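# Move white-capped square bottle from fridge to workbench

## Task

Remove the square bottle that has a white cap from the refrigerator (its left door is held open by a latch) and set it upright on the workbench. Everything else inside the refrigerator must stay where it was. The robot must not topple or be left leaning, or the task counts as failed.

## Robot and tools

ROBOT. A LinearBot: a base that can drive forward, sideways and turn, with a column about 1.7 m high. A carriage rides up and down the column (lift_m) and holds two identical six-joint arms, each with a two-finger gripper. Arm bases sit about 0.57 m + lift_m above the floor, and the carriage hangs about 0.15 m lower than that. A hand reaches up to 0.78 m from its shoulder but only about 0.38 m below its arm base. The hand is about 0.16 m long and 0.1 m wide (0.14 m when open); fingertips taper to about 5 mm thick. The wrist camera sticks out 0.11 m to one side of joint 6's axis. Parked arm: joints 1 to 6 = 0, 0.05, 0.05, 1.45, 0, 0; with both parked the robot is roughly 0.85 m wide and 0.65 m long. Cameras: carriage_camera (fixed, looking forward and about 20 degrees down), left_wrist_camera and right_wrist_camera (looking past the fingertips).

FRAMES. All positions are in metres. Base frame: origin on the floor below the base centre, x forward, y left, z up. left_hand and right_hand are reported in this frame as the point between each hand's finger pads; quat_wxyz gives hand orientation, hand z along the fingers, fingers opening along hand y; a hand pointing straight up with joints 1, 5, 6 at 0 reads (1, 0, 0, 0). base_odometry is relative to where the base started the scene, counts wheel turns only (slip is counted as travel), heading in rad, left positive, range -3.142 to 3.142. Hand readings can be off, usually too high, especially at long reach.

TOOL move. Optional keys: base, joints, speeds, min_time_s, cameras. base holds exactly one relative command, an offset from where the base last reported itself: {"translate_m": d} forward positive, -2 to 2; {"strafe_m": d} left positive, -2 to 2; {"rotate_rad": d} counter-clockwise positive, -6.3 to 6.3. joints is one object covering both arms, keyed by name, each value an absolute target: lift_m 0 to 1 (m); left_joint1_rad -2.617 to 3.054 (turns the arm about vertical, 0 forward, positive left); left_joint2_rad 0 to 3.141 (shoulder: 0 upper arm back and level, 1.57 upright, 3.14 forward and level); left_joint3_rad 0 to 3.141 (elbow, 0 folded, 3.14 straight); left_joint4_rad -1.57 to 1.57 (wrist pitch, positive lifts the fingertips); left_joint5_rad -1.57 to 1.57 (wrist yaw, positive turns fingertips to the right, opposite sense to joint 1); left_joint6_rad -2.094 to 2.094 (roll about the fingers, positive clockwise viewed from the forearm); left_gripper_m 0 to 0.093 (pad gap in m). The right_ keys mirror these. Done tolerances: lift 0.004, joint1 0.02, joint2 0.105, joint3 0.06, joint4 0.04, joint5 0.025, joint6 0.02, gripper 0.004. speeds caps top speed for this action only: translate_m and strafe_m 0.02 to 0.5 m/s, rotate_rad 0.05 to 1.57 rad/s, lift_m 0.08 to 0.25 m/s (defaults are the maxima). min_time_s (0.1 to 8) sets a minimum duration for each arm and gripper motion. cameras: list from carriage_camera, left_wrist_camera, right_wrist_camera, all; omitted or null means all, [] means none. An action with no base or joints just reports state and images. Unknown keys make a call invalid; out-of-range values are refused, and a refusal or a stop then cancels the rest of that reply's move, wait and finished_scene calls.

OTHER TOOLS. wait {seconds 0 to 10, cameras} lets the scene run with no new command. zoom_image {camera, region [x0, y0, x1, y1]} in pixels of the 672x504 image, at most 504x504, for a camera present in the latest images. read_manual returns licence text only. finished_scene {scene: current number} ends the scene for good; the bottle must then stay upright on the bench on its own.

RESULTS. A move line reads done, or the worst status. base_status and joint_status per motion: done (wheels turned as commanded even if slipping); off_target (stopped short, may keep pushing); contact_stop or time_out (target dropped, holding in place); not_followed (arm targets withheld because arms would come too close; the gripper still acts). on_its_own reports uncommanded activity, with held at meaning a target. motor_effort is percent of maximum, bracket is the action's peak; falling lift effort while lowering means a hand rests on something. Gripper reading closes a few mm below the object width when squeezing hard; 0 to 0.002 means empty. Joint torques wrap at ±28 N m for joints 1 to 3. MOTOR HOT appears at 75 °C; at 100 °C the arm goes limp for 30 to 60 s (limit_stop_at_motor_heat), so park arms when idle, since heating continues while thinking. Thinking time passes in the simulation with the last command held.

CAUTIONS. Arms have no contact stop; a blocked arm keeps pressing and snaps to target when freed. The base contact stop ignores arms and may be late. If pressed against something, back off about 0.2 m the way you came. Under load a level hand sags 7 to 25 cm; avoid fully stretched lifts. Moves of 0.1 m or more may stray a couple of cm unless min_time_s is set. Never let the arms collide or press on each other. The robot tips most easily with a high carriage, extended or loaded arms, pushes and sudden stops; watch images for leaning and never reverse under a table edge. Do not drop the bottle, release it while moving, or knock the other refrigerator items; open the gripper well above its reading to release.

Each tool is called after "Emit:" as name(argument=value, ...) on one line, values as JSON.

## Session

Emit:
move(cameras=["carriage_camera"])

Emit:
move(base={"rotate_rad": 1.57}, cameras=["carriage_camera"])

Emit:
move(base={"rotate_rad": 1.57}, cameras=["carriage_camera"])

Emit:
move(base={"rotate_rad": 1.57}, cameras=["carriage_camera"])

Scene clock: 0.00 s.
Joint torques (N m): no reading
base_odometry: x=+0.000 y=+0.000 heading=+0.000
base_status: not commanded
joint_positions: lift_m=+0.300 left_joint1_rad=-0.007 left_joint2_rad=+0.050 left_joint3_rad=+0.032 left_joint4_rad=+1.420 left_joint5_rad=+0.044 left_joint6_rad=+0.030 left_gripper_m=+0.09396 right_joint1_rad=+0.008 right_joint2_rad=+0.053 right_joint3_rad=+0.060 right_joint4_rad=+1.485 right_joint5_rad=+0.002 right_joint6_rad=-0.014 right_gripper_m=+0.09396
joint_status: not commanded
motor_effort: lift_m=+24 drive_wheels=-1
left_hand: x=+0.2762 y=+0.2938 z=+1.2770 quat_wxyz=(+0.996, +0.024, +0.083, +0.010) (m; base frame)
right_hand: x=+0.2532 y=-0.3019 z=+1.2865 quat_wxyz=(+0.999, +0.001, +0.040, -0.003) (m; base frame)
pictures: carriage_camera
camera_calibration:
carriage_camera: T_world_to_cam=[[0.0454457, -0.998547, 0.0289474, -0.039313], [-0.353787, -0.0431872, -0.934329, 1.22887], [0.934221, 0.03222, -0.355235, 0.336645], [0, 0, 0, 1]] pos_world=[0.122044, 0.00296896, 1.2689]

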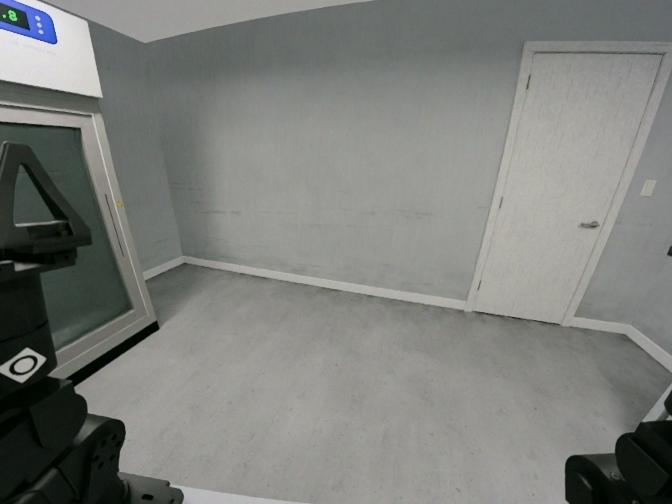

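Scene clock: 3.10 s.
Joint torques (N m): left_arm=[0.34 3.71 4.97 0.02 -0.06 0] | right_arm=[0.05 3.33 6.05 -0.29 -0.02 -0.16]
move: done
base_odometry: x=+0.000 y=+0.000 heading=+1.570
base_status: done
joint_positions: lift_m=+0.300 left_joint1_rad=-0.007 left_joint2_rad=+0.050 left_joint3_rad=+0.032 left_joint4_rad=+1.420 left_joint5_rad=+0.044 left_joint6_rad=+0.030 left_gripper_m=+0.09397 right_joint1_rad=+0.008 right_joint2_rad=+0.053 right_joint3_rad=+0.060 right_joint4_rad=+1.484 right_joint5_rad=+0.002 right_joint6_rad=-0.014 right_gripper_m=+0.09397
joint_status: not commanded
motor_effort: lift_m=+24(24) drive_wheels=+6(13)
left_hand: x=+0.2764 y=+0.2938 z=+1.2769 quat_wxyz=(+0.996, +0.024, +0.084, +0.010) (m; base frame)
right_hand: x=+0.2535 y=-0.3019 z=+1.2865 quat_wxyz=(+0.999, +0.001, +0.040, -0.003) (m; base frame)
pictures: carriage_camera
camera_calibration:
carriage_camera: T_world_to_cam=[[0.0454457, -0.998547, 0.0289474, -0.039313], [-0.353787, -0.0431872, -0.934329, 1.22887], [0.934221, 0.03222, -0.355235, 0.336645], [0, 0, 0, 1]] pos_world=[0.122044, 0.00296896, 1.2689]

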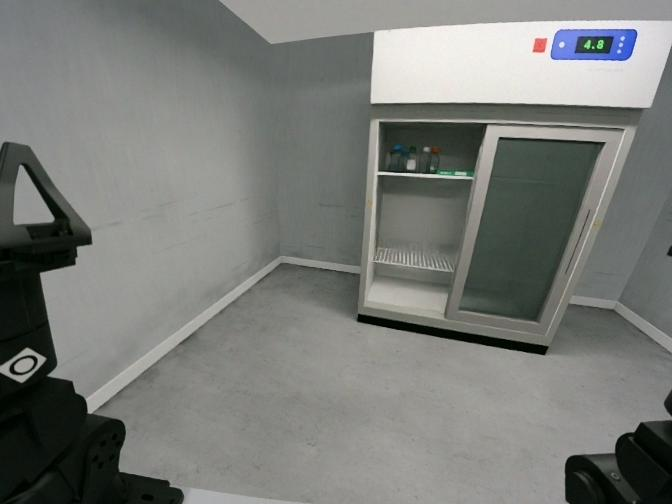

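Scene clock: 6.20 s.
Joint torques (N m): left_arm=[0.31 3.75 5.01 0.03 -0.06 -0.01] | right_arm=[0.06 3.34 6.05 -0.29 -0.02 -0.16]
move: done
base_odometry: x=+0.000 y=+0.000 heading=+3.139
base_status: done
joint_positions: lift_m=+0.300 left_joint1_rad=-0.007 left_joint2_rad=+0.050 left_joint3_rad=+0.032 left_joint4_rad=+1.419 left_joint5_rad=+0.044 left_joint6_rad=+0.030 left_gripper_m=+0.09398 right_joint1_rad=+0.008 right_joint2_rad=+0.053 right_joint3_rad=+0.060 right_joint4_rad=+1.483 right_joint5_rad=+0.002 right_joint6_rad=-0.014 right_gripper_m=+0.09398
joint_status: not commanded
motor_effort: lift_m=+24(24) drive_wheels=+7(13)
left_hand: x=+0.2765 y=+0.2938 z=+1.2769 quat_wxyz=(+0.996, +0.024, +0.084, +0.010) (m; base frame)
right_hand: x=+0.2536 y=-0.3019 z=+1.2865 quat_wxyz=(+0.999, +0.001, +0.040, -0.003) (m; base frame)
pictures: carriage_camera
camera_calibration:
carriage_camera: T_world_to_cam=[[0.0454457, -0.998547, 0.0289474, -0.039313], [-0.353787, -0.0431872, -0.934329, 1.22887], [0.934221, 0.03222, -0.355235, 0.336645], [0, 0, 0, 1]] pos_world=[0.122044, 0.00296896, 1.2689]

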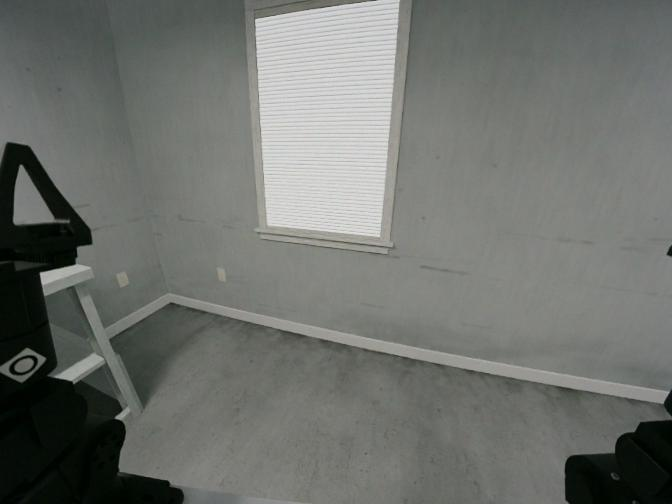

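Scene clock: 9.30 s.
Joint torques (N m): left_arm=[0.34 3.71 4.98 0.04 -0.06 0] | right_arm=[0.05 3.33 6.05 -0.29 -0.02 -0.15]
move: done
base_odometry: x=+0.000 y=+0.000 heading=-1.574
base_status: done
joint_positions: lift_m=+0.300 left_joint1_rad=-0.007 left_joint2_rad=+0.050 left_joint3_rad=+0.032 left_joint4_rad=+1.419 left_joint5_rad=+0.044 left_joint6_rad=+0.030 left_gripper_m=+0.09398 right_joint1_rad=+0.008 right_joint2_rad=+0.053 right_joint3_rad=+0.060 right_joint4_rad=+1.483 right_joint5_rad=+0.002 right_joint6_rad=-0.014 right_gripper_m=+0.09398
joint_status: not commanded
motor_effort: lift_m=+24(24) drive_wheels=+5(13)
left_hand: x=+0.2765 y=+0.2938 z=+1.2769 quat_wxyz=(+0.996, +0.024, +0.084, +0.010) (m; base frame)
right_hand: x=+0.2537 y=-0.3019 z=+1.2865 quat_wxyz=(+0.999, +0.001, +0.041, -0.003) (m; base frame)
pictures: carriage_camera
camera_calibration:
carriage_camera: T_world_to_cam=[[0.0454457, -0.998547, 0.0289474, -0.039313], [-0.353787, -0.0431872, -0.934329, 1.22887], [0.934221, 0.03222, -0.355235, 0.336645], [0, 0, 0, 1]] pos_world=[0.122044, 0.00296896, 1.2689]

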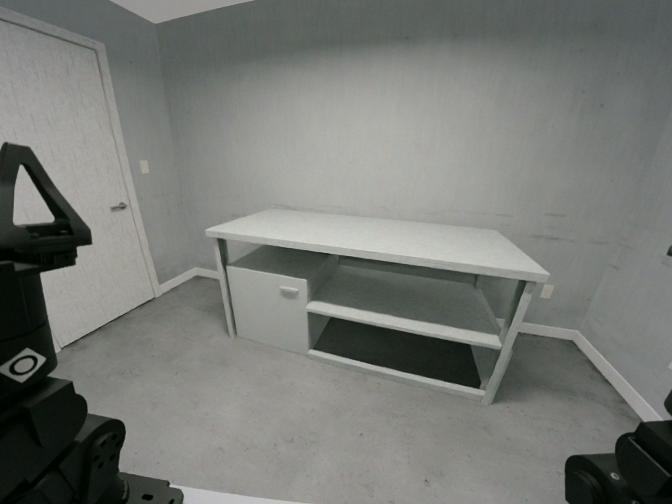

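Emit:
move(base={"rotate_rad": 2.904}, cameras=["carriage_camera"])

Emit:
move(base={"strafe_m": -0.38}, joints={"lift_m": 0.55}, cameras=[])

Emit:
move(base={"translate_m": 0.92}, joints={"left_joint1_rad": 0.0, "left_joint2_rad": 1.93, "left_joint3_rad": 0.792, "left_joint4_rad": 1.138, "left_joint5_rad": 0.0, "left_joint6_rad": 0.0, "lift_m": 0.676, "left_gripper_m": 0.068}, min_time_s=1.5, cameras=["carriage_camera", "left_wrist_camera"])

Emit:
zoom_image(camera="carriage_camera", region=[130, 150, 350, 300])

Scene clock: 58.70 s.
Joint torques (N m): left_arm=[0.32 3.71 5 0.06 -0.06 0] | right_arm=[0.05 3.33 6.04 -0.27 -0.02 -0.16]
move: done
base_odometry: x=+0.000 y=+0.000 heading=+1.330
base_status: done
joint_positions: lift_m=+0.300 left_joint1_rad=-0.007 left_joint2_rad=+0.050 left_joint3_rad=+0.032 left_joint4_rad=+1.417 left_joint5_rad=+0.044 left_joint6_rad=+0.030 left_gripper_m=+0.09400 right_joint1_rad=+0.008 right_joint2_rad=+0.053 right_joint3_rad=+0.060 right_joint4_rad=+1.481 right_joint5_rad=+0.002 right_joint6_rad=-0.014 right_gripper_m=+0.09400
joint_status: not commanded
motor_effort: lift_m=+24(24) drive_wheels=+3(14)
left_hand: x=+0.2769 y=+0.2938 z=+1.2768 quat_wxyz=(+0.996, +0.024, +0.085, +0.010) (m; base frame)
right_hand: x=+0.2542 y=-0.3019 z=+1.2864 quat_wxyz=(+0.999, +0.001, +0.041, -0.003) (m; base frame)
pictures: carriage_camera
camera_calibration:
carriage_camera: T_world_to_cam=[[0.0454457, -0.998547, 0.0289474, -0.039313], [-0.353787, -0.0431872, -0.934329, 1.22887], [0.934221, 0.03222, -0.355235, 0.336645], [0, 0, 0, 1]] pos_world=[0.122044, 0.00296896, 1.2689]

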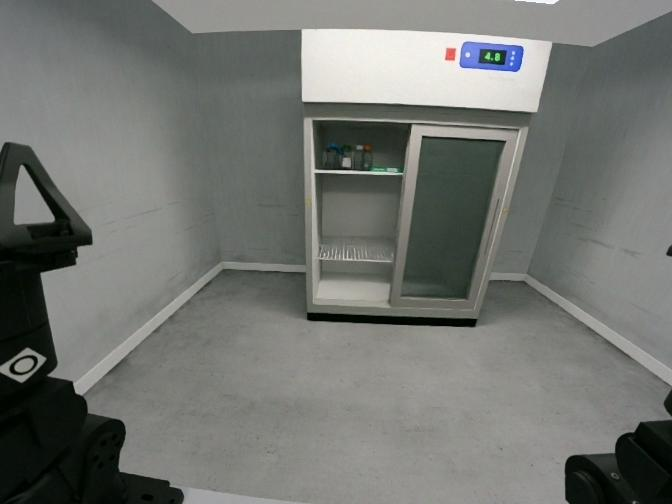

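Scene clock: 61.60 s.
Joint torques (N m): left_arm=[0.31 3.7 5.03 0.07 -0.06 0] | right_arm=[0.03 3.37 6.05 -0.27 -0.03 -0.16]
move: done
base_odometry: x=+0.369 y=-0.090 heading=+1.330
base_status: done
joint_positions: lift_m=+0.550 left_joint1_rad=-0.006 left_joint2_rad=+0.050 left_joint3_rad=+0.032 left_joint4_rad=+1.417 left_joint5_rad=+0.044 left_joint6_rad=+0.030 left_gripper_m=+0.09400 right_joint1_rad=+0.009 right_joint2_rad=+0.053 right_joint3_rad=+0.060 right_joint4_rad=+1.482 right_joint5_rad=+0.002 right_joint6_rad=-0.014 right_gripper_m=+0.09400
joint_status: all done
motor_effort: lift_m=+26(31) drive_wheels=-3(15)
left_hand: x=+0.2769 y=+0.2938 z=+1.5266 quat_wxyz=(+0.996, +0.024, +0.085, +0.010) (m; base frame)
right_hand: x=+0.2540 y=-0.3019 z=+1.5363 quat_wxyz=(+0.999, +0.001, +0.041, -0.003) (m; base frame)
pictures: none
No camera images: "cameras" was empty.

Scene clock: 65.73 s.
Joint torques (N m): left_arm=[0.9 -8.81 6.61 2.28 -0.13 -0.11] | right_arm=[0.01 3.28 6.04 -0.28 -0.02 -0.16]
move: done
base_odometry: x=+0.589 y=+0.803 heading=+1.330
base_status: done
joint_positions: lift_m=+0.676 left_joint1_rad=-0.006 left_joint2_rad=+1.923 left_joint3_rad=+0.766 left_joint4_rad=+1.140 left_joint5_rad=+0.009 left_joint6_rad=+0.012 left_gripper_m=+0.06814 right_joint1_rad=+0.009 right_joint2_rad=+0.053 right_joint3_rad=+0.060 right_joint4_rad=+1.482 right_joint5_rad=+0.002 right_joint6_rad=-0.014 right_gripper_m=+0.09400
joint_status: all done
motor_effort: lift_m=+25(31) drive_wheels=-4(15)
left_hand: x=+0.7433 y=+0.2970 z=+1.3854 quat_wxyz=(+0.701, +0.009, +0.713, -0.001) (m; base frame)
right_hand: x=+0.2540 y=-0.3019 z=+1.6623 quat_wxyz=(+0.999, +0.001, +0.041, -0.003) (m; base frame)
pictures: carriage_camera, left_wrist_camera
camera_calibration:
carriage_camera: T_world_to_cam=[[0.0454457, -0.998547, 0.0289474, -0.0501939], [-0.353787, -0.0431872, -0.934329, 1.58007], [0.934221, 0.03222, -0.355235, 0.470172], [0, 0, 0, 1]] pos_world=[0.122044, 0.00296896, 1.64478]
left_wrist_camera: T_world_to_cam=[[-0.00948932, -0.999743, 0.0205846, 0.274148], [-0.619764, -0.0102746, -0.784721, 1.55027], [0.784731, -0.0202041, -0.619507, 0.404325], [0, 0, 0, 1]] pos_world=[0.646118, 0.298175, 1.46137]

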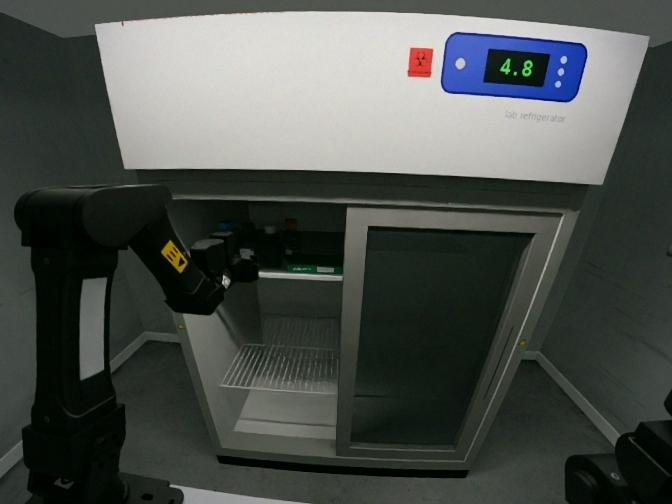

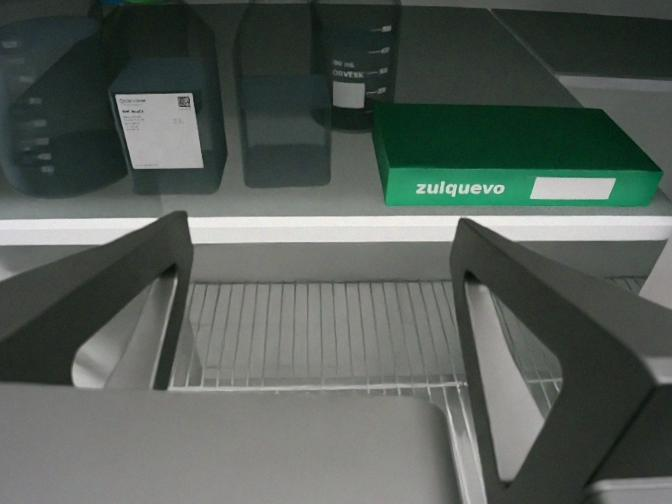

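Scaled by 2.291 from the camera's 672x504 image, which has a finer 960x720 frame.

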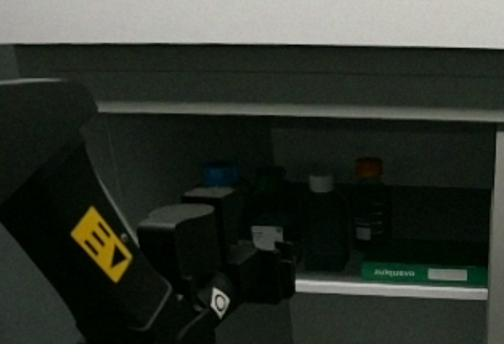

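Emit:
move(base={"strafe_m": 0.029}, cameras=[])

Emit:
move(base={"translate_m": 0.235}, speeds={"translate_m": 0.2}, cameras=["left_wrist_camera"])

Scene clock: 95.33 s.
Joint torques (N m): left_arm=[0.32 -8.79 6.6 2.25 -0.1 -0.11] | right_arm=[-0.02 3.34 6.05 -0.28 -0.02 -0.16]
move: done
base_odometry: x=+0.561 y=+0.810 heading=+1.329
base_status: done
joint_positions: lift_m=+0.676 left_joint1_rad=+0.000 left_joint2_rad=+1.923 left_joint3_rad=+0.766 left_joint4_rad=+1.140 left_joint5_rad=+0.006 left_joint6_rad=+0.011 left_gripper_m=+0.06814 right_joint1_rad=+0.008 right_joint2_rad=+0.053 right_joint3_rad=+0.060 right_joint4_rad=+1.482 right_joint5_rad=+0.002 right_joint6_rad=-0.014 right_gripper_m=+0.09400
joint_status: not commanded
motor_effort: lift_m=+25(25) drive_wheels=+2(9)
left_hand: x=+0.7433 y=+0.3005 z=+1.3854 quat_wxyz=(+0.701, +0.006, +0.713, +0.002) (m; base frame)
right_hand: x=+0.2540 y=-0.3019 z=+1.6623 quat_wxyz=(+0.999, +0.001, +0.041, -0.003) (m; base frame)
pictures: none
No camera images: "cameras" was empty.

Scene clock: 97.60 s.
Joint torques (N m): left_arm=[0.34 -8.76 6.64 2.28 -0.1 -0.12] | right_arm=[0.05 3.29 6.08 -0.31 -0.02 -0.15]
move: done
base_odometry: x=+0.617 y=+1.038 heading=+1.330
base_status: done
joint_positions: lift_m=+0.676 left_joint1_rad=+0.000 left_joint2_rad=+1.923 left_joint3_rad=+0.766 left_joint4_rad=+1.140 left_joint5_rad=+0.006 left_joint6_rad=+0.011 left_gripper_m=+0.06814 right_joint1_rad=+0.008 right_joint2_rad=+0.053 right_joint3_rad=+0.060 right_joint4_rad=+1.483 right_joint5_rad=+0.002 right_joint6_rad=-0.014 right_gripper_m=+0.09400
joint_status: not commanded
motor_effort: lift_m=+25(25) drive_wheels=-7(11)
left_hand: x=+0.7433 y=+0.3005 z=+1.3854 quat_wxyz=(+0.701, +0.006, +0.713, +0.002) (m; base frame)
right_hand: x=+0.2536 y=-0.3019 z=+1.6624 quat_wxyz=(+0.999, +0.001, +0.040, -0.003) (m; base frame)
pictures: left_wrist_camera
camera_calibration:
left_wrist_camera: T_world_to_cam=[[-0.000711519, -0.999781, 0.0209228, 0.27074], [-0.619652, -0.015981, -0.784714, 1.55194], [0.784876, -0.0135232, -0.619505, 0.402259], [0, 0, 0, 1]] pos_world=[0.646134, 0.300922, 1.46137]

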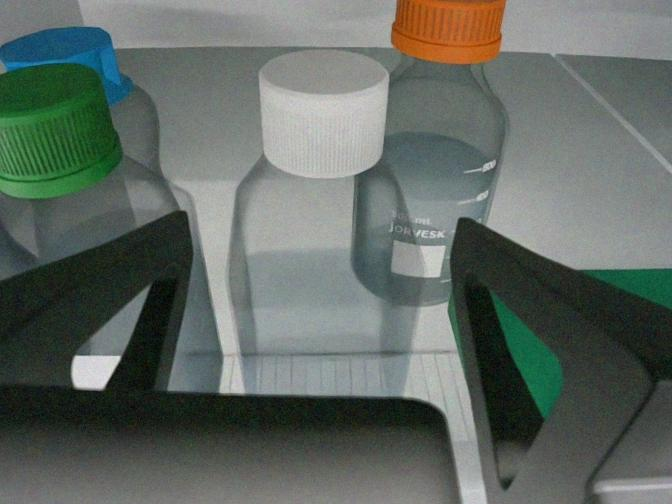

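Emit:
move(base={"strafe_m": 0.003}, cameras=[])

Emit:
move(base={"translate_m": 0.082}, speeds={"translate_m": 0.08}, cameras=["left_wrist_camera"])

Emit:
move(joints={"left_gripper_m": 0.05}, min_time_s=0.8, cameras=[])

Emit:
move(joints={"left_gripper_m": 0.034}, min_time_s=1.2, cameras=["left_wrist_camera"])

Scene clock: 142.50 s.
Joint torques (N m): left_arm=[0.21 -8.8 6.61 2.24 -0.09 -0.11] | right_arm=[0.09 3.33 6.04 -0.29 -0.03 -0.16]
move: done
base_odometry: x=+0.614 y=+1.039 heading=+1.330
base_status: done
joint_positions: lift_m=+0.676 left_joint1_rad=+0.001 left_joint2_rad=+1.923 left_joint3_rad=+0.766 left_joint4_rad=+1.140 left_joint5_rad=+0.005 left_joint6_rad=+0.011 left_gripper_m=+0.06814 right_joint1_rad=+0.008 right_joint2_rad=+0.053 right_joint3_rad=+0.060 right_joint4_rad=+1.483 right_joint5_rad=+0.002 right_joint6_rad=-0.014 right_gripper_m=+0.09400
joint_status: not commanded
motor_effort: lift_m=+25(25) drive_wheels=+3(7)
left_hand: x=+0.7433 y=+0.3013 z=+1.3854 quat_wxyz=(+0.701, +0.005, +0.713, +0.002) (m; base frame)
right_hand: x=+0.2536 y=-0.3019 z=+1.6624 quat_wxyz=(+0.999, +0.001, +0.040, -0.003) (m; base frame)
pictures: none
No camera images: "cameras" was empty.

Scene clock: 144.23 s.
Joint torques (N m): left_arm=[0.24 -8.91 6.56 2.26 -0.09 -0.12] | right_arm=[0.03 3.37 6.02 -0.3 -0.02 -0.15]
move: done
base_odometry: x=+0.633 y=+1.119 heading=+1.330
base_status: done
joint_positions: lift_m=+0.676 left_joint1_rad=+0.001 left_joint2_rad=+1.923 left_joint3_rad=+0.766 left_joint4_rad=+1.140 left_joint5_rad=+0.005 left_joint6_rad=+0.011 left_gripper_m=+0.06814 right_joint1_rad=+0.008 right_joint2_rad=+0.053 right_joint3_rad=+0.060 right_joint4_rad=+1.484 right_joint5_rad=+0.002 right_joint6_rad=-0.014 right_gripper_m=+0.09400
joint_status: not commanded
motor_effort: lift_m=+25(25) drive_wheels=+3(12)
left_hand: x=+0.7433 y=+0.3013 z=+1.3854 quat_wxyz=(+0.701, +0.005, +0.713, +0.002) (m; base frame)
right_hand: x=+0.2535 y=-0.3019 z=+1.6624 quat_wxyz=(+0.999, +0.001, +0.040, -0.003) (m; base frame)
pictures: left_wrist_camera
camera_calibration:
left_wrist_camera: T_world_to_cam=[[0.00157668, -0.99978, 0.0209043, 0.269845], [-0.619614, -0.0173847, -0.784714, 1.55235], [0.784905, -0.0117153, -0.619505, 0.401702], [0, 0, 0, 1]] pos_world=[0.646135, 0.301479, 1.46137]

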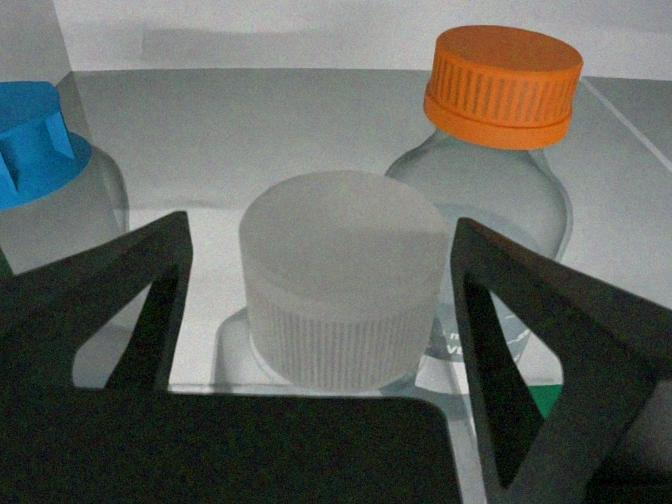

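Scene clock: 145.33 s.
Joint torques (N m): left_arm=[0.28 -8.8 6.58 2.25 -0.1 -0.1] | right_arm=[0.03 3.36 6.05 -0.29 -0.02 -0.16]
move: done
base_odometry: x=+0.633 y=+1.119 heading=+1.330
base_status: not commanded
joint_positions: lift_m=+0.676 left_joint1_rad=+0.000 left_joint2_rad=+1.923 left_joint3_rad=+0.766 left_joint4_rad=+1.140 left_joint5_rad=+0.006 left_joint6_rad=+0.010 left_gripper_m=+0.05014 right_joint1_rad=+0.008 right_joint2_rad=+0.053 right_joint3_rad=+0.060 right_joint4_rad=+1.484 right_joint5_rad=+0.002 right_joint6_rad=-0.014 right_gripper_m=+0.09400
joint_status: all done
motor_effort: lift_m=+25(25) drive_wheels=+0(7)
left_hand: x=+0.7433 y=+0.3009 z=+1.3854 quat_wxyz=(+0.701, +0.005, +0.713, +0.001) (m; base frame)
right_hand: x=+0.2535 y=-0.3019 z=+1.6624 quat_wxyz=(+0.999, +0.001, +0.040, -0.003) (m; base frame)
pictures: none
No camera images: "cameras" was empty.

Scene clock: 146.80 s.
Joint torques (N m): left_arm=[0.55 -8.84 6.57 2.25 -0.16 -0.04] | right_arm=[0.05 3.34 6.05 -0.29 -0.02 -0.15]
move: off_target
base_odometry: x=+0.633 y=+1.119 heading=+1.330
base_status: not commanded
joint_positions: lift_m=+0.676 left_joint1_rad=-0.002 left_joint2_rad=+1.923 left_joint3_rad=+0.767 left_joint4_rad=+1.140 left_joint5_rad=+0.012 left_joint6_rad=+0.004 left_gripper_m=+0.04168 right_joint1_rad=+0.008 right_joint2_rad=+0.053 right_joint3_rad=+0.060 right_joint4_rad=+1.484 right_joint5_rad=+0.002 right_joint6_rad=-0.014 right_gripper_m=+0.09400
joint_status: left_gripper_m off_target (ended at +0.04170, target +0.03400)
motor_effort: lift_m=+25(25) drive_wheels=+3(8)
left_hand: x=+0.7434 y=+0.2985 z=+1.3857 quat_wxyz=(+0.702, +0.006, +0.712, -0.004) (m; base frame)
right_hand: x=+0.2535 y=-0.3019 z=+1.6624 quat_wxyz=(+0.999, +0.001, +0.040, -0.003) (m; base frame)
pictures: left_wrist_camera
camera_calibration:
left_wrist_camera: T_world_to_cam=[[-0.0086218, -0.999563, 0.0282613, 0.264358], [-0.619241, -0.016854, -0.78502, 1.55262], [0.785153, -0.0242688, -0.618826, 0.404371], [0, 0, 0, 1]] pos_world=[0.646231, 0.300224, 1.4616]

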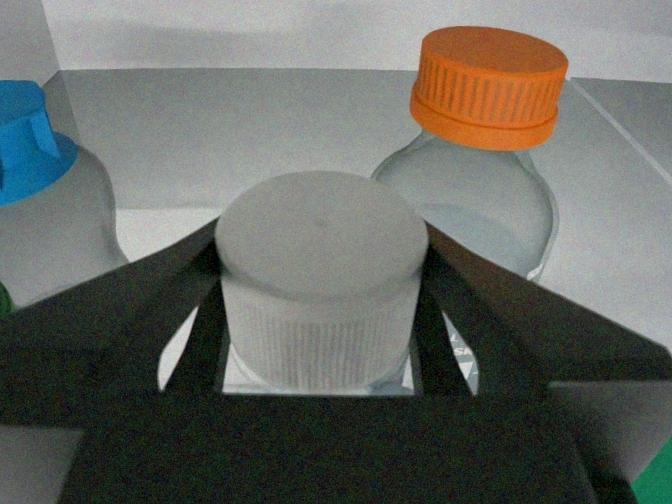

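Emit:
move(joints={"lift_m": 0.72, "left_joint4_rad": 1.2}, speeds={"lift_m": 0.08}, min_time_s=0.7, cameras=["carriage_camera", "left_wrist_camera"])

Scene clock: 158.77 s.
Joint torques (N m): left_arm=[0.51 -10.81 6.48 3.39 -0.12 -0.04] | right_arm=[0.05 3.32 6.01 -0.29 -0.02 -0.16]
move: off_target
base_odometry: x=+0.633 y=+1.119 heading=+1.330
base_status: not commanded
joint_positions: lift_m=+0.720 left_joint1_rad=-0.002 left_joint2_rad=+1.945 left_joint3_rad=+0.767 left_joint4_rad=+1.105 left_joint5_rad=+0.009 left_joint6_rad=+0.004 left_gripper_m=+0.04150 right_joint1_rad=+0.008 right_joint2_rad=+0.053 right_joint3_rad=+0.060 right_joint4_rad=+1.484 right_joint5_rad=+0.002 right_joint6_rad=-0.014 right_gripper_m=+0.09400
joint_status: left_joint4_rad off_target (ended at +1.105, target +1.200); the others done
motor_effort: lift_m=+26(30) drive_wheels=+3(5)
left_hand: x=+0.7438 y=+0.2990 z=+1.4100 quat_wxyz=(+0.681, +0.005, +0.732, -0.003) (m; base frame)
right_hand: x=+0.2535 y=-0.3019 z=+1.7063 quat_wxyz=(+0.999, +0.001, +0.040, -0.003) (m; base frame)
pictures: carriage_camera, left_wrist_camera
camera_calibration:
carriage_camera: T_world_to_cam=[[0.0454457, -0.998547, 0.0289474, -0.0514652], [-0.353787, -0.0431872, -0.934329, 1.62111], [0.934221, 0.03222, -0.355235, 0.485774], [0, 0, 0, 1]] pos_world=[0.122044, 0.00296896, 1.6887]
left_wrist_camera: T_world_to_cam=[[-0.0039418, -0.99959, 0.0283596, 0.260588], [-0.663354, -0.0186079, -0.748074, 1.55315], [0.748295, -0.0217612, -0.663009, 0.508045], [0, 0, 0, 1]] pos_world=[0.65115, 0.300437, 1.49132]

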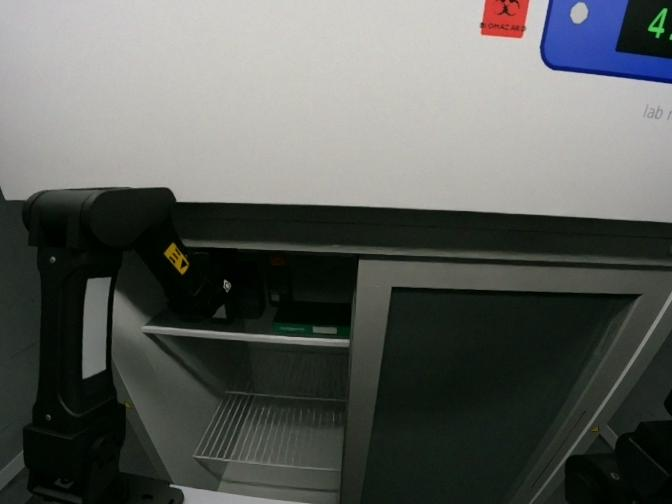

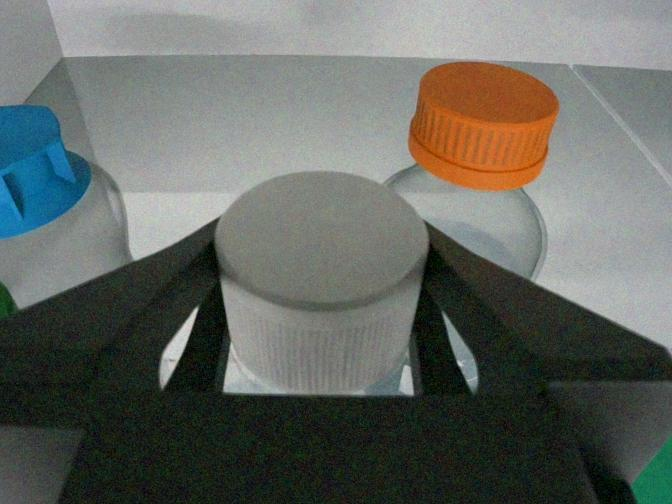

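Emit:
move(base={"translate_m": -0.32}, speeds={"translate_m": 0.14}, cameras=["carriage_camera", "left_wrist_camera"])

Emit:
move(base={"translate_m": -0.3}, joints={"lift_m": 0.4, "left_joint4_rad": 1.27}, speeds={"translate_m": 0.25}, min_time_s=0.8, cameras=[])

Emit:
move(base={"rotate_rad": -3.145}, speeds={"rotate_rad": 0.9}, cameras=["carriage_camera"])

Scene clock: 187.60 s.
Joint torques (N m): left_arm=[0.54 -10.74 6.38 3.38 -0.11 -0.04] | right_arm=[0.05 3.34 6.05 -0.29 -0.02 -0.15]
move: done
base_odometry: x=+0.557 y=+0.808 heading=+1.330
base_status: done
joint_positions: lift_m=+0.720 left_joint1_rad=-0.002 left_joint2_rad=+1.945 left_joint3_rad=+0.767 left_joint4_rad=+1.105 left_joint5_rad=+0.007 left_joint6_rad=+0.004 left_gripper_m=+0.04150 right_joint1_rad=+0.008 right_joint2_rad=+0.053 right_joint3_rad=+0.060 right_joint4_rad=+1.484 right_joint5_rad=+0.002 right_joint6_rad=-0.014 right_gripper_m=+0.09400
joint_status: not commanded
motor_effort: lift_m=+26(26) drive_wheels=+1(13)
left_hand: x=+0.7438 y=+0.2994 z=+1.4100 quat_wxyz=(+0.681, +0.005, +0.732, -0.002) (m; base frame)
right_hand: x=+0.2535 y=-0.3019 z=+1.7063 quat_wxyz=(+0.999, +0.001, +0.040, -0.003) (m; base frame)
pictures: carriage_camera, left_wrist_camera
camera_calibration:
carriage_camera: T_world_to_cam=[[0.0454457, -0.998547, 0.0289474, -0.0514652], [-0.353787, -0.0431872, -0.934329, 1.62111], [0.934221, 0.03222, -0.355235, 0.485774], [0, 0, 0, 1]] pos_world=[0.122044, 0.00296896, 1.6887]
left_wrist_camera: T_world_to_cam=[[-0.00204029, -0.9996, 0.0282205, 0.2597], [-0.663318, -0.0197657, -0.748077, 1.55348], [0.748335, -0.0202455, -0.663012, 0.50757], [0, 0, 0, 1]] pos_world=[0.65115, 0.300578, 1.49132]

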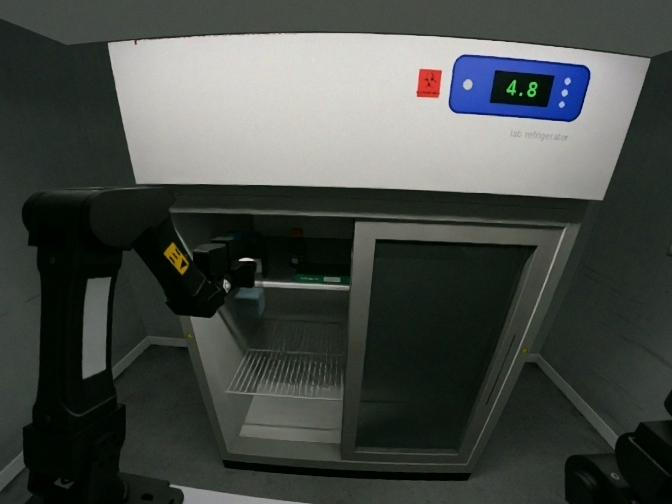

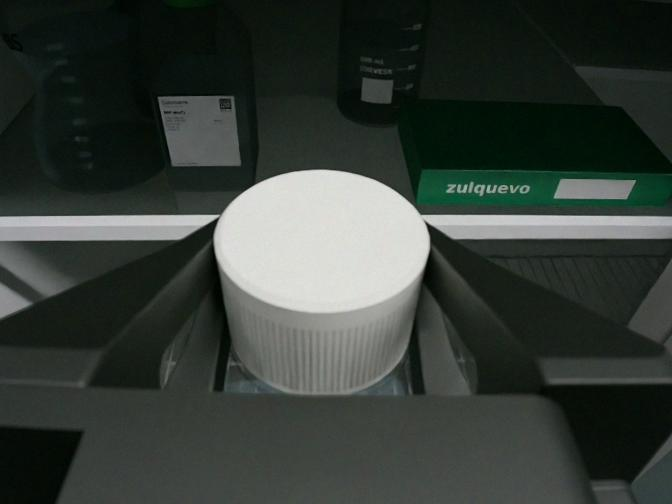

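Scene clock: 190.17 s.
Joint torques (N m): left_arm=[0.53 -11.71 6.46 3.49 -0.11 -0.04] | right_arm=[0.03 3.32 6.06 -0.32 -0.02 -0.15]
move: off_target
base_odometry: x=+0.485 y=+0.517 heading=+1.330
base_status: done
joint_positions: lift_m=+0.400 left_joint1_rad=-0.002 left_joint2_rad=+1.956 left_joint3_rad=+0.767 left_joint4_rad=+1.165 left_joint5_rad=+0.007 left_joint6_rad=+0.004 left_gripper_m=+0.04150 right_joint1_rad=+0.008 right_joint2_rad=+0.053 right_joint3_rad=+0.060 right_joint4_rad=+1.485 right_joint5_rad=+0.002 right_joint6_rad=-0.014 right_gripper_m=+0.09400
joint_status: left_joint4_rad off_target (ended at +1.165, target +1.270); the others done
motor_effort: lift_m=+22(24) drive_wheels=-1(11)
left_hand: x=+0.7448 y=+0.2994 z=+1.1001 quat_wxyz=(+0.699, +0.005, +0.715, -0.002) (m; base frame)
right_hand: x=+0.2530 y=-0.3019 z=+1.3868 quat_wxyz=(+0.999, +0.001, +0.039, -0.003) (m; base frame)
pictures: none
No camera images: "cameras" was empty.

Scene clock: 195.10 s.
Joint torques (N m): left_arm=[0.47 -11.69 6.41 3.47 -0.05 -0.04] | right_arm=[0.03 3.34 6.04 -0.31 -0.02 -0.16]
move: done
base_odometry: x=+0.485 y=+0.517 heading=-1.815
base_status: done
joint_positions: lift_m=+0.400 left_joint1_rad=-0.002 left_joint2_rad=+1.956 left_joint3_rad=+0.767 left_joint4_rad=+1.167 left_joint5_rad=+0.001 left_joint6_rad=+0.004 left_gripper_m=+0.04150 right_joint1_rad=+0.008 right_joint2_rad=+0.053 right_joint3_rad=+0.060 right_joint4_rad=+1.485 right_joint5_rad=+0.002 right_joint6_rad=-0.014 right_gripper_m=+0.09401
joint_status: not commanded
motor_effort: lift_m=+22(22) drive_wheels=+2(13)
left_hand: x=+0.7449 y=+0.3006 z=+1.1005 quat_wxyz=(+0.699, +0.002, +0.715, +0.000) (m; base frame)
right_hand: x=+0.2531 y=-0.3019 z=+1.3868 quat_wxyz=(+0.999, +0.001, +0.039, -0.003) (m; base frame)
pictures: carriage_camera
camera_calibration:
carriage_camera: T_world_to_cam=[[0.0454457, -0.998547, 0.0289474, -0.0422143], [-0.353787, -0.0431872, -0.934329, 1.32252], [0.934221, 0.03222, -0.355235, 0.372249], [0, 0, 0, 1]] pos_world=[0.122044, 0.00296896, 1.36912]

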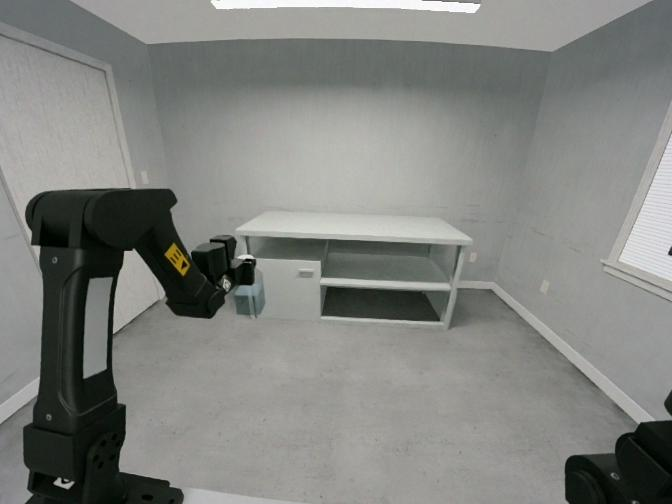

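Emit:
move(base={"translate_m": 1.31}, speeds={"translate_m": 0.3}, cameras=["carriage_camera"])

Emit:
move(joints={"lift_m": 0.35}, speeds={"lift_m": 0.1}, cameras=["carriage_camera"])

Emit:
zoom_image(camera="carriage_camera", region=[190, 200, 330, 340])

Scene clock: 216.00 s.
Joint torques (N m): left_arm=[0.49 -11.69 6.46 3.44 -0.05 -0.04] | right_arm=[0.03 3.23 6.05 -0.32 -0.02 -0.15]
move: done
base_odometry: x=+0.168 y=-0.754 heading=-1.815
base_status: done
joint_positions: lift_m=+0.400 left_joint1_rad=-0.002 left_joint2_rad=+1.956 left_joint3_rad=+0.767 left_joint4_rad=+1.169 left_joint5_rad=+0.001 left_joint6_rad=+0.004 left_gripper_m=+0.04150 right_joint1_rad=+0.008 right_joint2_rad=+0.053 right_joint3_rad=+0.060 right_joint4_rad=+1.485 right_joint5_rad=+0.002 right_joint6_rad=-0.014 right_gripper_m=+0.09401
joint_status: not commanded
motor_effort: lift_m=+22(22) drive_wheels=-5(19)
left_hand: x=+0.7449 y=+0.3006 z=+1.1009 quat_wxyz=(+0.700, +0.002, +0.714, +0.000) (m; base frame)
right_hand: x=+0.2532 y=-0.3019 z=+1.3867 quat_wxyz=(+0.999, +0.001, +0.040, -0.003) (m; base frame)
pictures: carriage_camera
camera_calibration:
carriage_camera: T_world_to_cam=[[0.0454457, -0.998547, 0.0289474, -0.0422143], [-0.353787, -0.0431872, -0.934329, 1.32252], [0.934221, 0.03222, -0.355235, 0.372249], [0, 0, 0, 1]] pos_world=[0.122044, 0.00296896, 1.36912]

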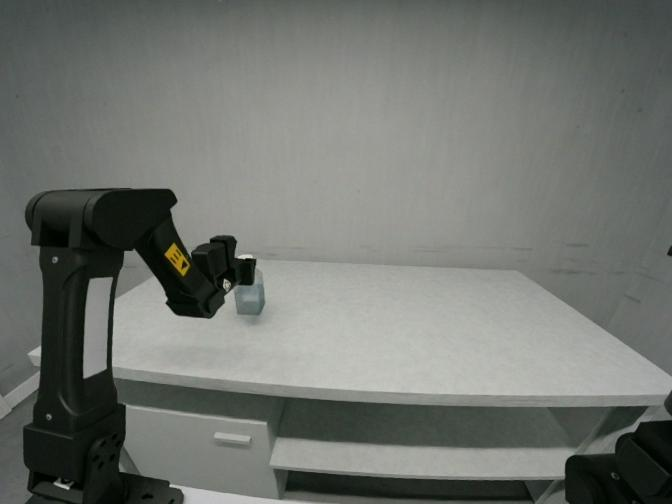

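Scene clock: 216.90 s.
Joint torques (N m): left_arm=[0.49 -11.85 6.42 3.43 -0.05 -0.04] | right_arm=[0.03 3.34 6.02 -0.3 -0.02 -0.16]
move: done
base_odometry: x=+0.168 y=-0.754 heading=-1.815
base_status: not commanded
joint_positions: lift_m=+0.350 left_joint1_rad=-0.002 left_joint2_rad=+1.957 left_joint3_rad=+0.767 left_joint4_rad=+1.170 left_joint5_rad=+0.001 left_joint6_rad=+0.004 left_gripper_m=+0.04150 right_joint1_rad=+0.008 right_joint2_rad=+0.053 right_joint3_rad=+0.060 right_joint4_rad=+1.485 right_joint5_rad=+0.002 right_joint6_rad=-0.014 right_gripper_m=+0.09401
joint_status: all done
motor_effort: lift_m=+22(23) drive_wheels=+5(9)
left_hand: x=+0.7449 y=+0.3006 z=+1.0504 quat_wxyz=(+0.700, +0.002, +0.714, +0.000) (m; base frame)
right_hand: x=+0.2532 y=-0.3019 z=+1.3367 quat_wxyz=(+0.999, +0.001, +0.040, -0.003) (m; base frame)
pictures: carriage_camera
camera_calibration:
carriage_camera: T_world_to_cam=[[0.0454457, -0.998547, 0.0289474, -0.0407669], [-0.353787, -0.0431872, -0.934329, 1.2758], [0.934221, 0.03222, -0.355235, 0.354486], [0, 0, 0, 1]] pos_world=[0.122044, 0.00296896, 1.31912]

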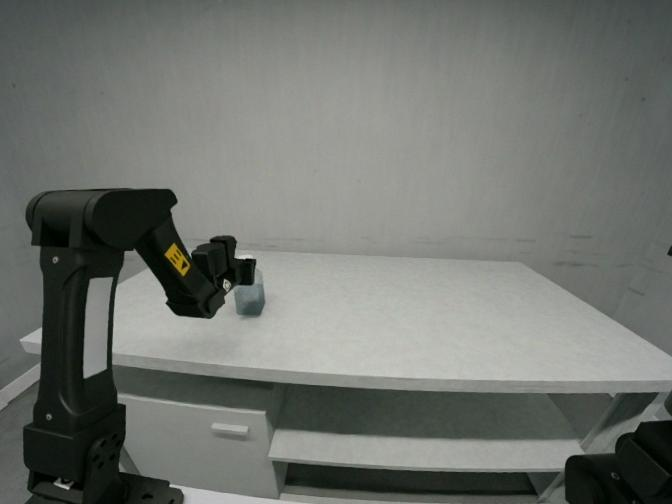

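Scaled by 3.600 from the camera's 672x504 image, which has a finer 960x720 frame.

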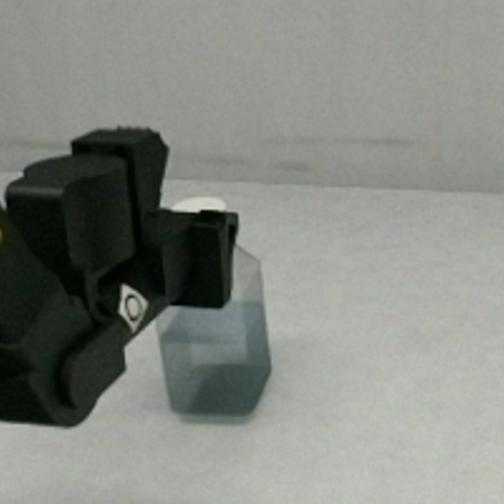

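Emit:
move(joints={"lift_m": 0.333, "left_joint4_rad": 1.18}, speeds={"lift_m": 0.08}, min_time_s=0.4, cameras=["carriage_camera"])

Emit:
zoom_image(camera="carriage_camera", region=[190, 200, 330, 340])

Scene clock: 231.27 s.
Joint torques (N m): left_arm=[0.5 -11.85 6.42 2.44 -0.05 -0.04] | right_arm=[0.05 3.34 6.05 -0.31 -0.02 -0.16]
move: done
base_odometry: x=+0.168 y=-0.754 heading=-1.815
base_status: not commanded
joint_positions: lift_m=+0.333 left_joint1_rad=-0.002 left_joint2_rad=+1.957 left_joint3_rad=+0.767 left_joint4_rad=+1.166 left_joint5_rad=+0.001 left_joint6_rad=+0.004 left_gripper_m=+0.04150 right_joint1_rad=+0.008 right_joint2_rad=+0.053 right_joint3_rad=+0.060 right_joint4_rad=+1.485 right_joint5_rad=+0.002 right_joint6_rad=-0.014 right_gripper_m=+0.09401
joint_status: all done
motor_effort: lift_m=+21(22) drive_wheels=+3(8)
left_hand: x=+0.7449 y=+0.3006 z=+1.0326 quat_wxyz=(+0.699, +0.002, +0.716, +0.000) (m; base frame)
right_hand: x=+0.2532 y=-0.3019 z=+1.3199 quat_wxyz=(+0.999, +0.001, +0.040, -0.003) (m; base frame)
pictures: carriage_camera
camera_calibration:
carriage_camera: T_world_to_cam=[[0.0454457, -0.998547, 0.0289474, -0.0402784], [-0.353787, -0.0431872, -0.934329, 1.26003], [0.934221, 0.03222, -0.355235, 0.348491], [0, 0, 0, 1]] pos_world=[0.122044, 0.00296896, 1.30225]

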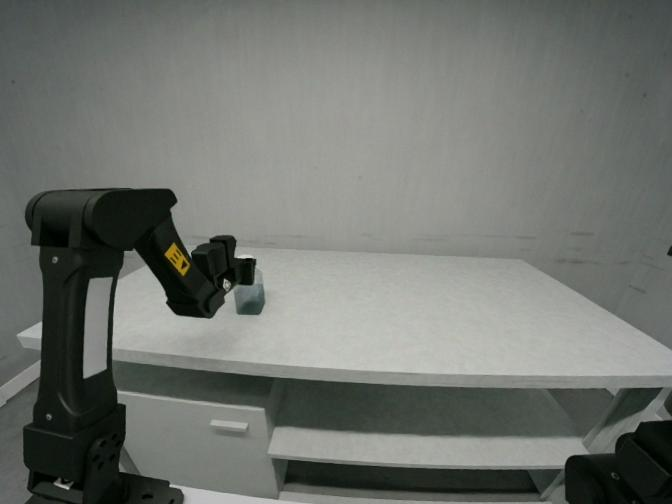

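Scaled by 3.600 from the camera's 672x504 image, which has a finer 960x720 frame.

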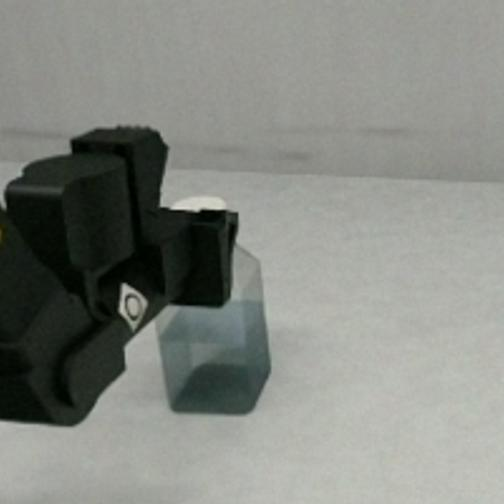

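Emit:
move(joints={"lift_m": 0.327}, speeds={"lift_m": 0.08}, cameras=["carriage_camera"])

Emit:
zoom_image(camera="carriage_camera", region=[220, 240, 300, 330])

Scene clock: 245.13 s.
Joint torques (N m): left_arm=[0.5 -11.54 6.2 2.33 -0.05 -0.02] | right_arm=[0.03 3.34 6.08 -0.32 -0.02 -0.16]
move: done
base_odometry: x=+0.168 y=-0.754 heading=-1.815
base_status: not commanded
joint_positions: lift_m=+0.327 left_joint1_rad=-0.002 left_joint2_rad=+1.954 left_joint3_rad=+0.771 left_joint4_rad=+1.175 left_joint5_rad=+0.001 left_joint6_rad=+0.003 left_gripper_m=+0.04150 right_joint1_rad=+0.008 right_joint2_rad=+0.053 right_joint3_rad=+0.060 right_joint4_rad=+1.485 right_joint5_rad=+0.002 right_joint6_rad=-0.014 right_gripper_m=+0.09401
joint_status: all done
motor_effort: lift_m=+21(22) drive_wheels=+4(6)
left_hand: x=+0.7456 y=+0.3006 z=+1.0322 quat_wxyz=(+0.704, +0.002, +0.710, +0.000) (m; base frame)
right_hand: x=+0.2532 y=-0.3019 z=+1.3139 quat_wxyz=(+0.999, +0.001, +0.040, -0.003) (m; base frame)
pictures: carriage_camera
camera_calibration:
carriage_camera: T_world_to_cam=[[0.0454457, -0.998547, 0.0289474, -0.0401068], [-0.353787, -0.0431872, -0.934329, 1.25449], [0.934221, 0.03222, -0.355235, 0.346385], [0, 0, 0, 1]] pos_world=[0.122044, 0.00296896, 1.29632]

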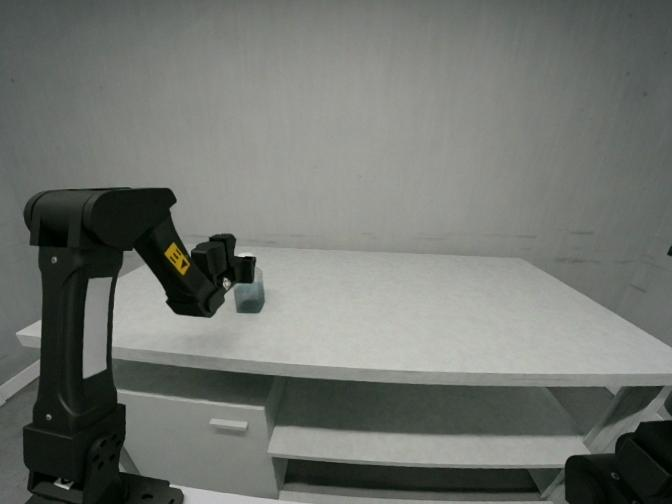

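Scaled by 5.600 from the camera's 672x504 image, which has a finer 960x720 frame.

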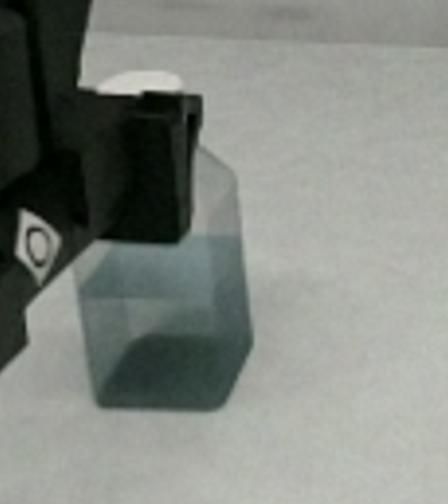

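Emit:
move(joints={"left_gripper_m": 0.07}, min_time_s=1.5, cameras=["left_wrist_camera"])

Emit:
move(base={"translate_m": -0.3}, speeds={"translate_m": 0.15}, cameras=["carriage_camera"])

Emit:
zoom_image(camera="carriage_camera", region=[190, 180, 350, 320])

Scene clock: 255.77 s.
Joint torques (N m): left_arm=[0.49 -11.56 6.19 2.33 -0.05 -0.03] | right_arm=[0.03 3.36 6.04 -0.31 -0.02 -0.16]
move: done
base_odometry: x=+0.168 y=-0.754 heading=-1.815
base_status: not commanded
joint_positions: lift_m=+0.327 left_joint1_rad=-0.002 left_joint2_rad=+1.954 left_joint3_rad=+0.771 left_joint4_rad=+1.175 left_joint5_rad=+0.001 left_joint6_rad=+0.003 left_gripper_m=+0.06989 right_joint1_rad=+0.008 right_joint2_rad=+0.053 right_joint3_rad=+0.060 right_joint4_rad=+1.485 right_joint5_rad=+0.002 right_joint6_rad=-0.014 right_gripper_m=+0.09401
joint_status: all done
motor_effort: lift_m=+21(21) drive_wheels=+6(10)
left_hand: x=+0.7456 y=+0.3006 z=+1.0322 quat_wxyz=(+0.704, +0.002, +0.710, +0.000) (m; base frame)
right_hand: x=+0.2532 y=-0.3019 z=+1.3139 quat_wxyz=(+0.999, +0.001, +0.040, -0.003) (m; base frame)
pictures: left_wrist_camera
camera_calibration:
left_wrist_camera: T_world_to_cam=[[0.00259984, -0.999568, 0.0292715, 0.26705], [-0.612702, -0.0247259, -0.789927, 1.27904], [0.79031, -0.015881, -0.612502, 0.171053], [0, 0, 0, 1]] pos_world=[0.647793, 0.301277, 1.1073]

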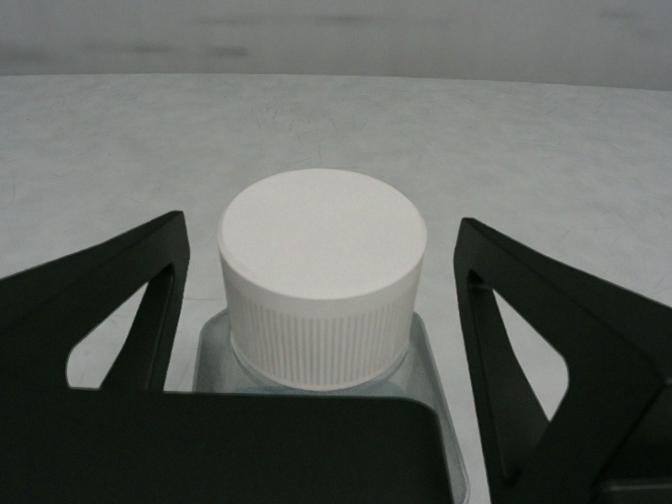

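Scene clock: 258.67 s.
Joint torques (N m): left_arm=[0.47 -11.48 6.15 2.33 -0.05 -0.03] | right_arm=[0.08 3.37 6.09 -0.3 -0.02 -0.16]
move: done
base_odometry: x=+0.240 y=-0.463 heading=-1.815
base_status: done
joint_positions: lift_m=+0.327 left_joint1_rad=-0.002 left_joint2_rad=+1.954 left_joint3_rad=+0.771 left_joint4_rad=+1.175 left_joint5_rad=+0.001 left_joint6_rad=+0.003 left_gripper_m=+0.06989 right_joint1_rad=+0.008 right_joint2_rad=+0.053 right_joint3_rad=+0.060 right_joint4_rad=+1.484 right_joint5_rad=+0.002 right_joint6_rad=-0.014 right_gripper_m=+0.09401
joint_status: not commanded
motor_effort: lift_m=+21(21) drive_wheels=+1(13)
left_hand: x=+0.7457 y=+0.3006 z=+1.0324 quat_wxyz=(+0.705, +0.002, +0.710, +0.000) (m; base frame)
right_hand: x=+0.2533 y=-0.3019 z=+1.3139 quat_wxyz=(+0.999, +0.001, +0.040, -0.003) (m; base frame)
pictures: carriage_camera
camera_calibration:
carriage_camera: T_world_to_cam=[[0.0454457, -0.998547, 0.0289474, -0.0401068], [-0.353787, -0.0431872, -0.934329, 1.25449], [0.934221, 0.03222, -0.355235, 0.346385], [0, 0, 0, 1]] pos_world=[0.122044, 0.00296896, 1.29632]

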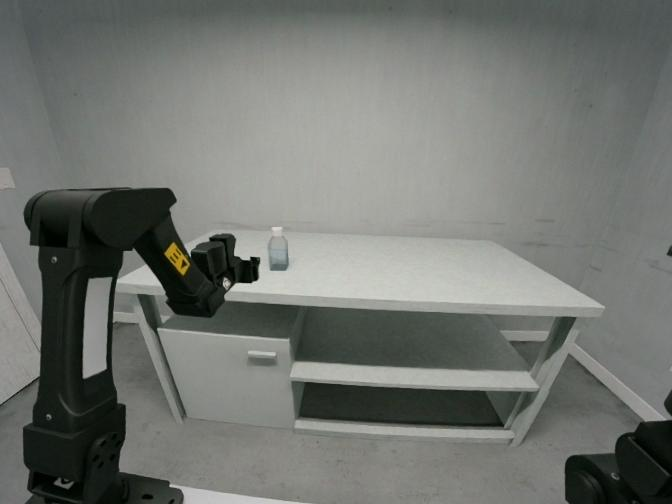

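Scaled by 3.150 from the camera's 672x504 image, which has a finer 960x720 frame.

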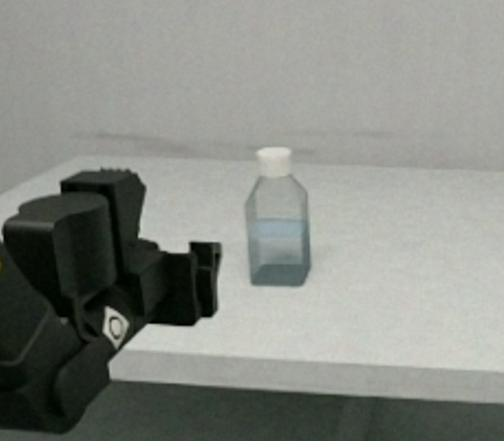

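Emit:
finished_scene(scene=2)

The scene is finished: the task was done.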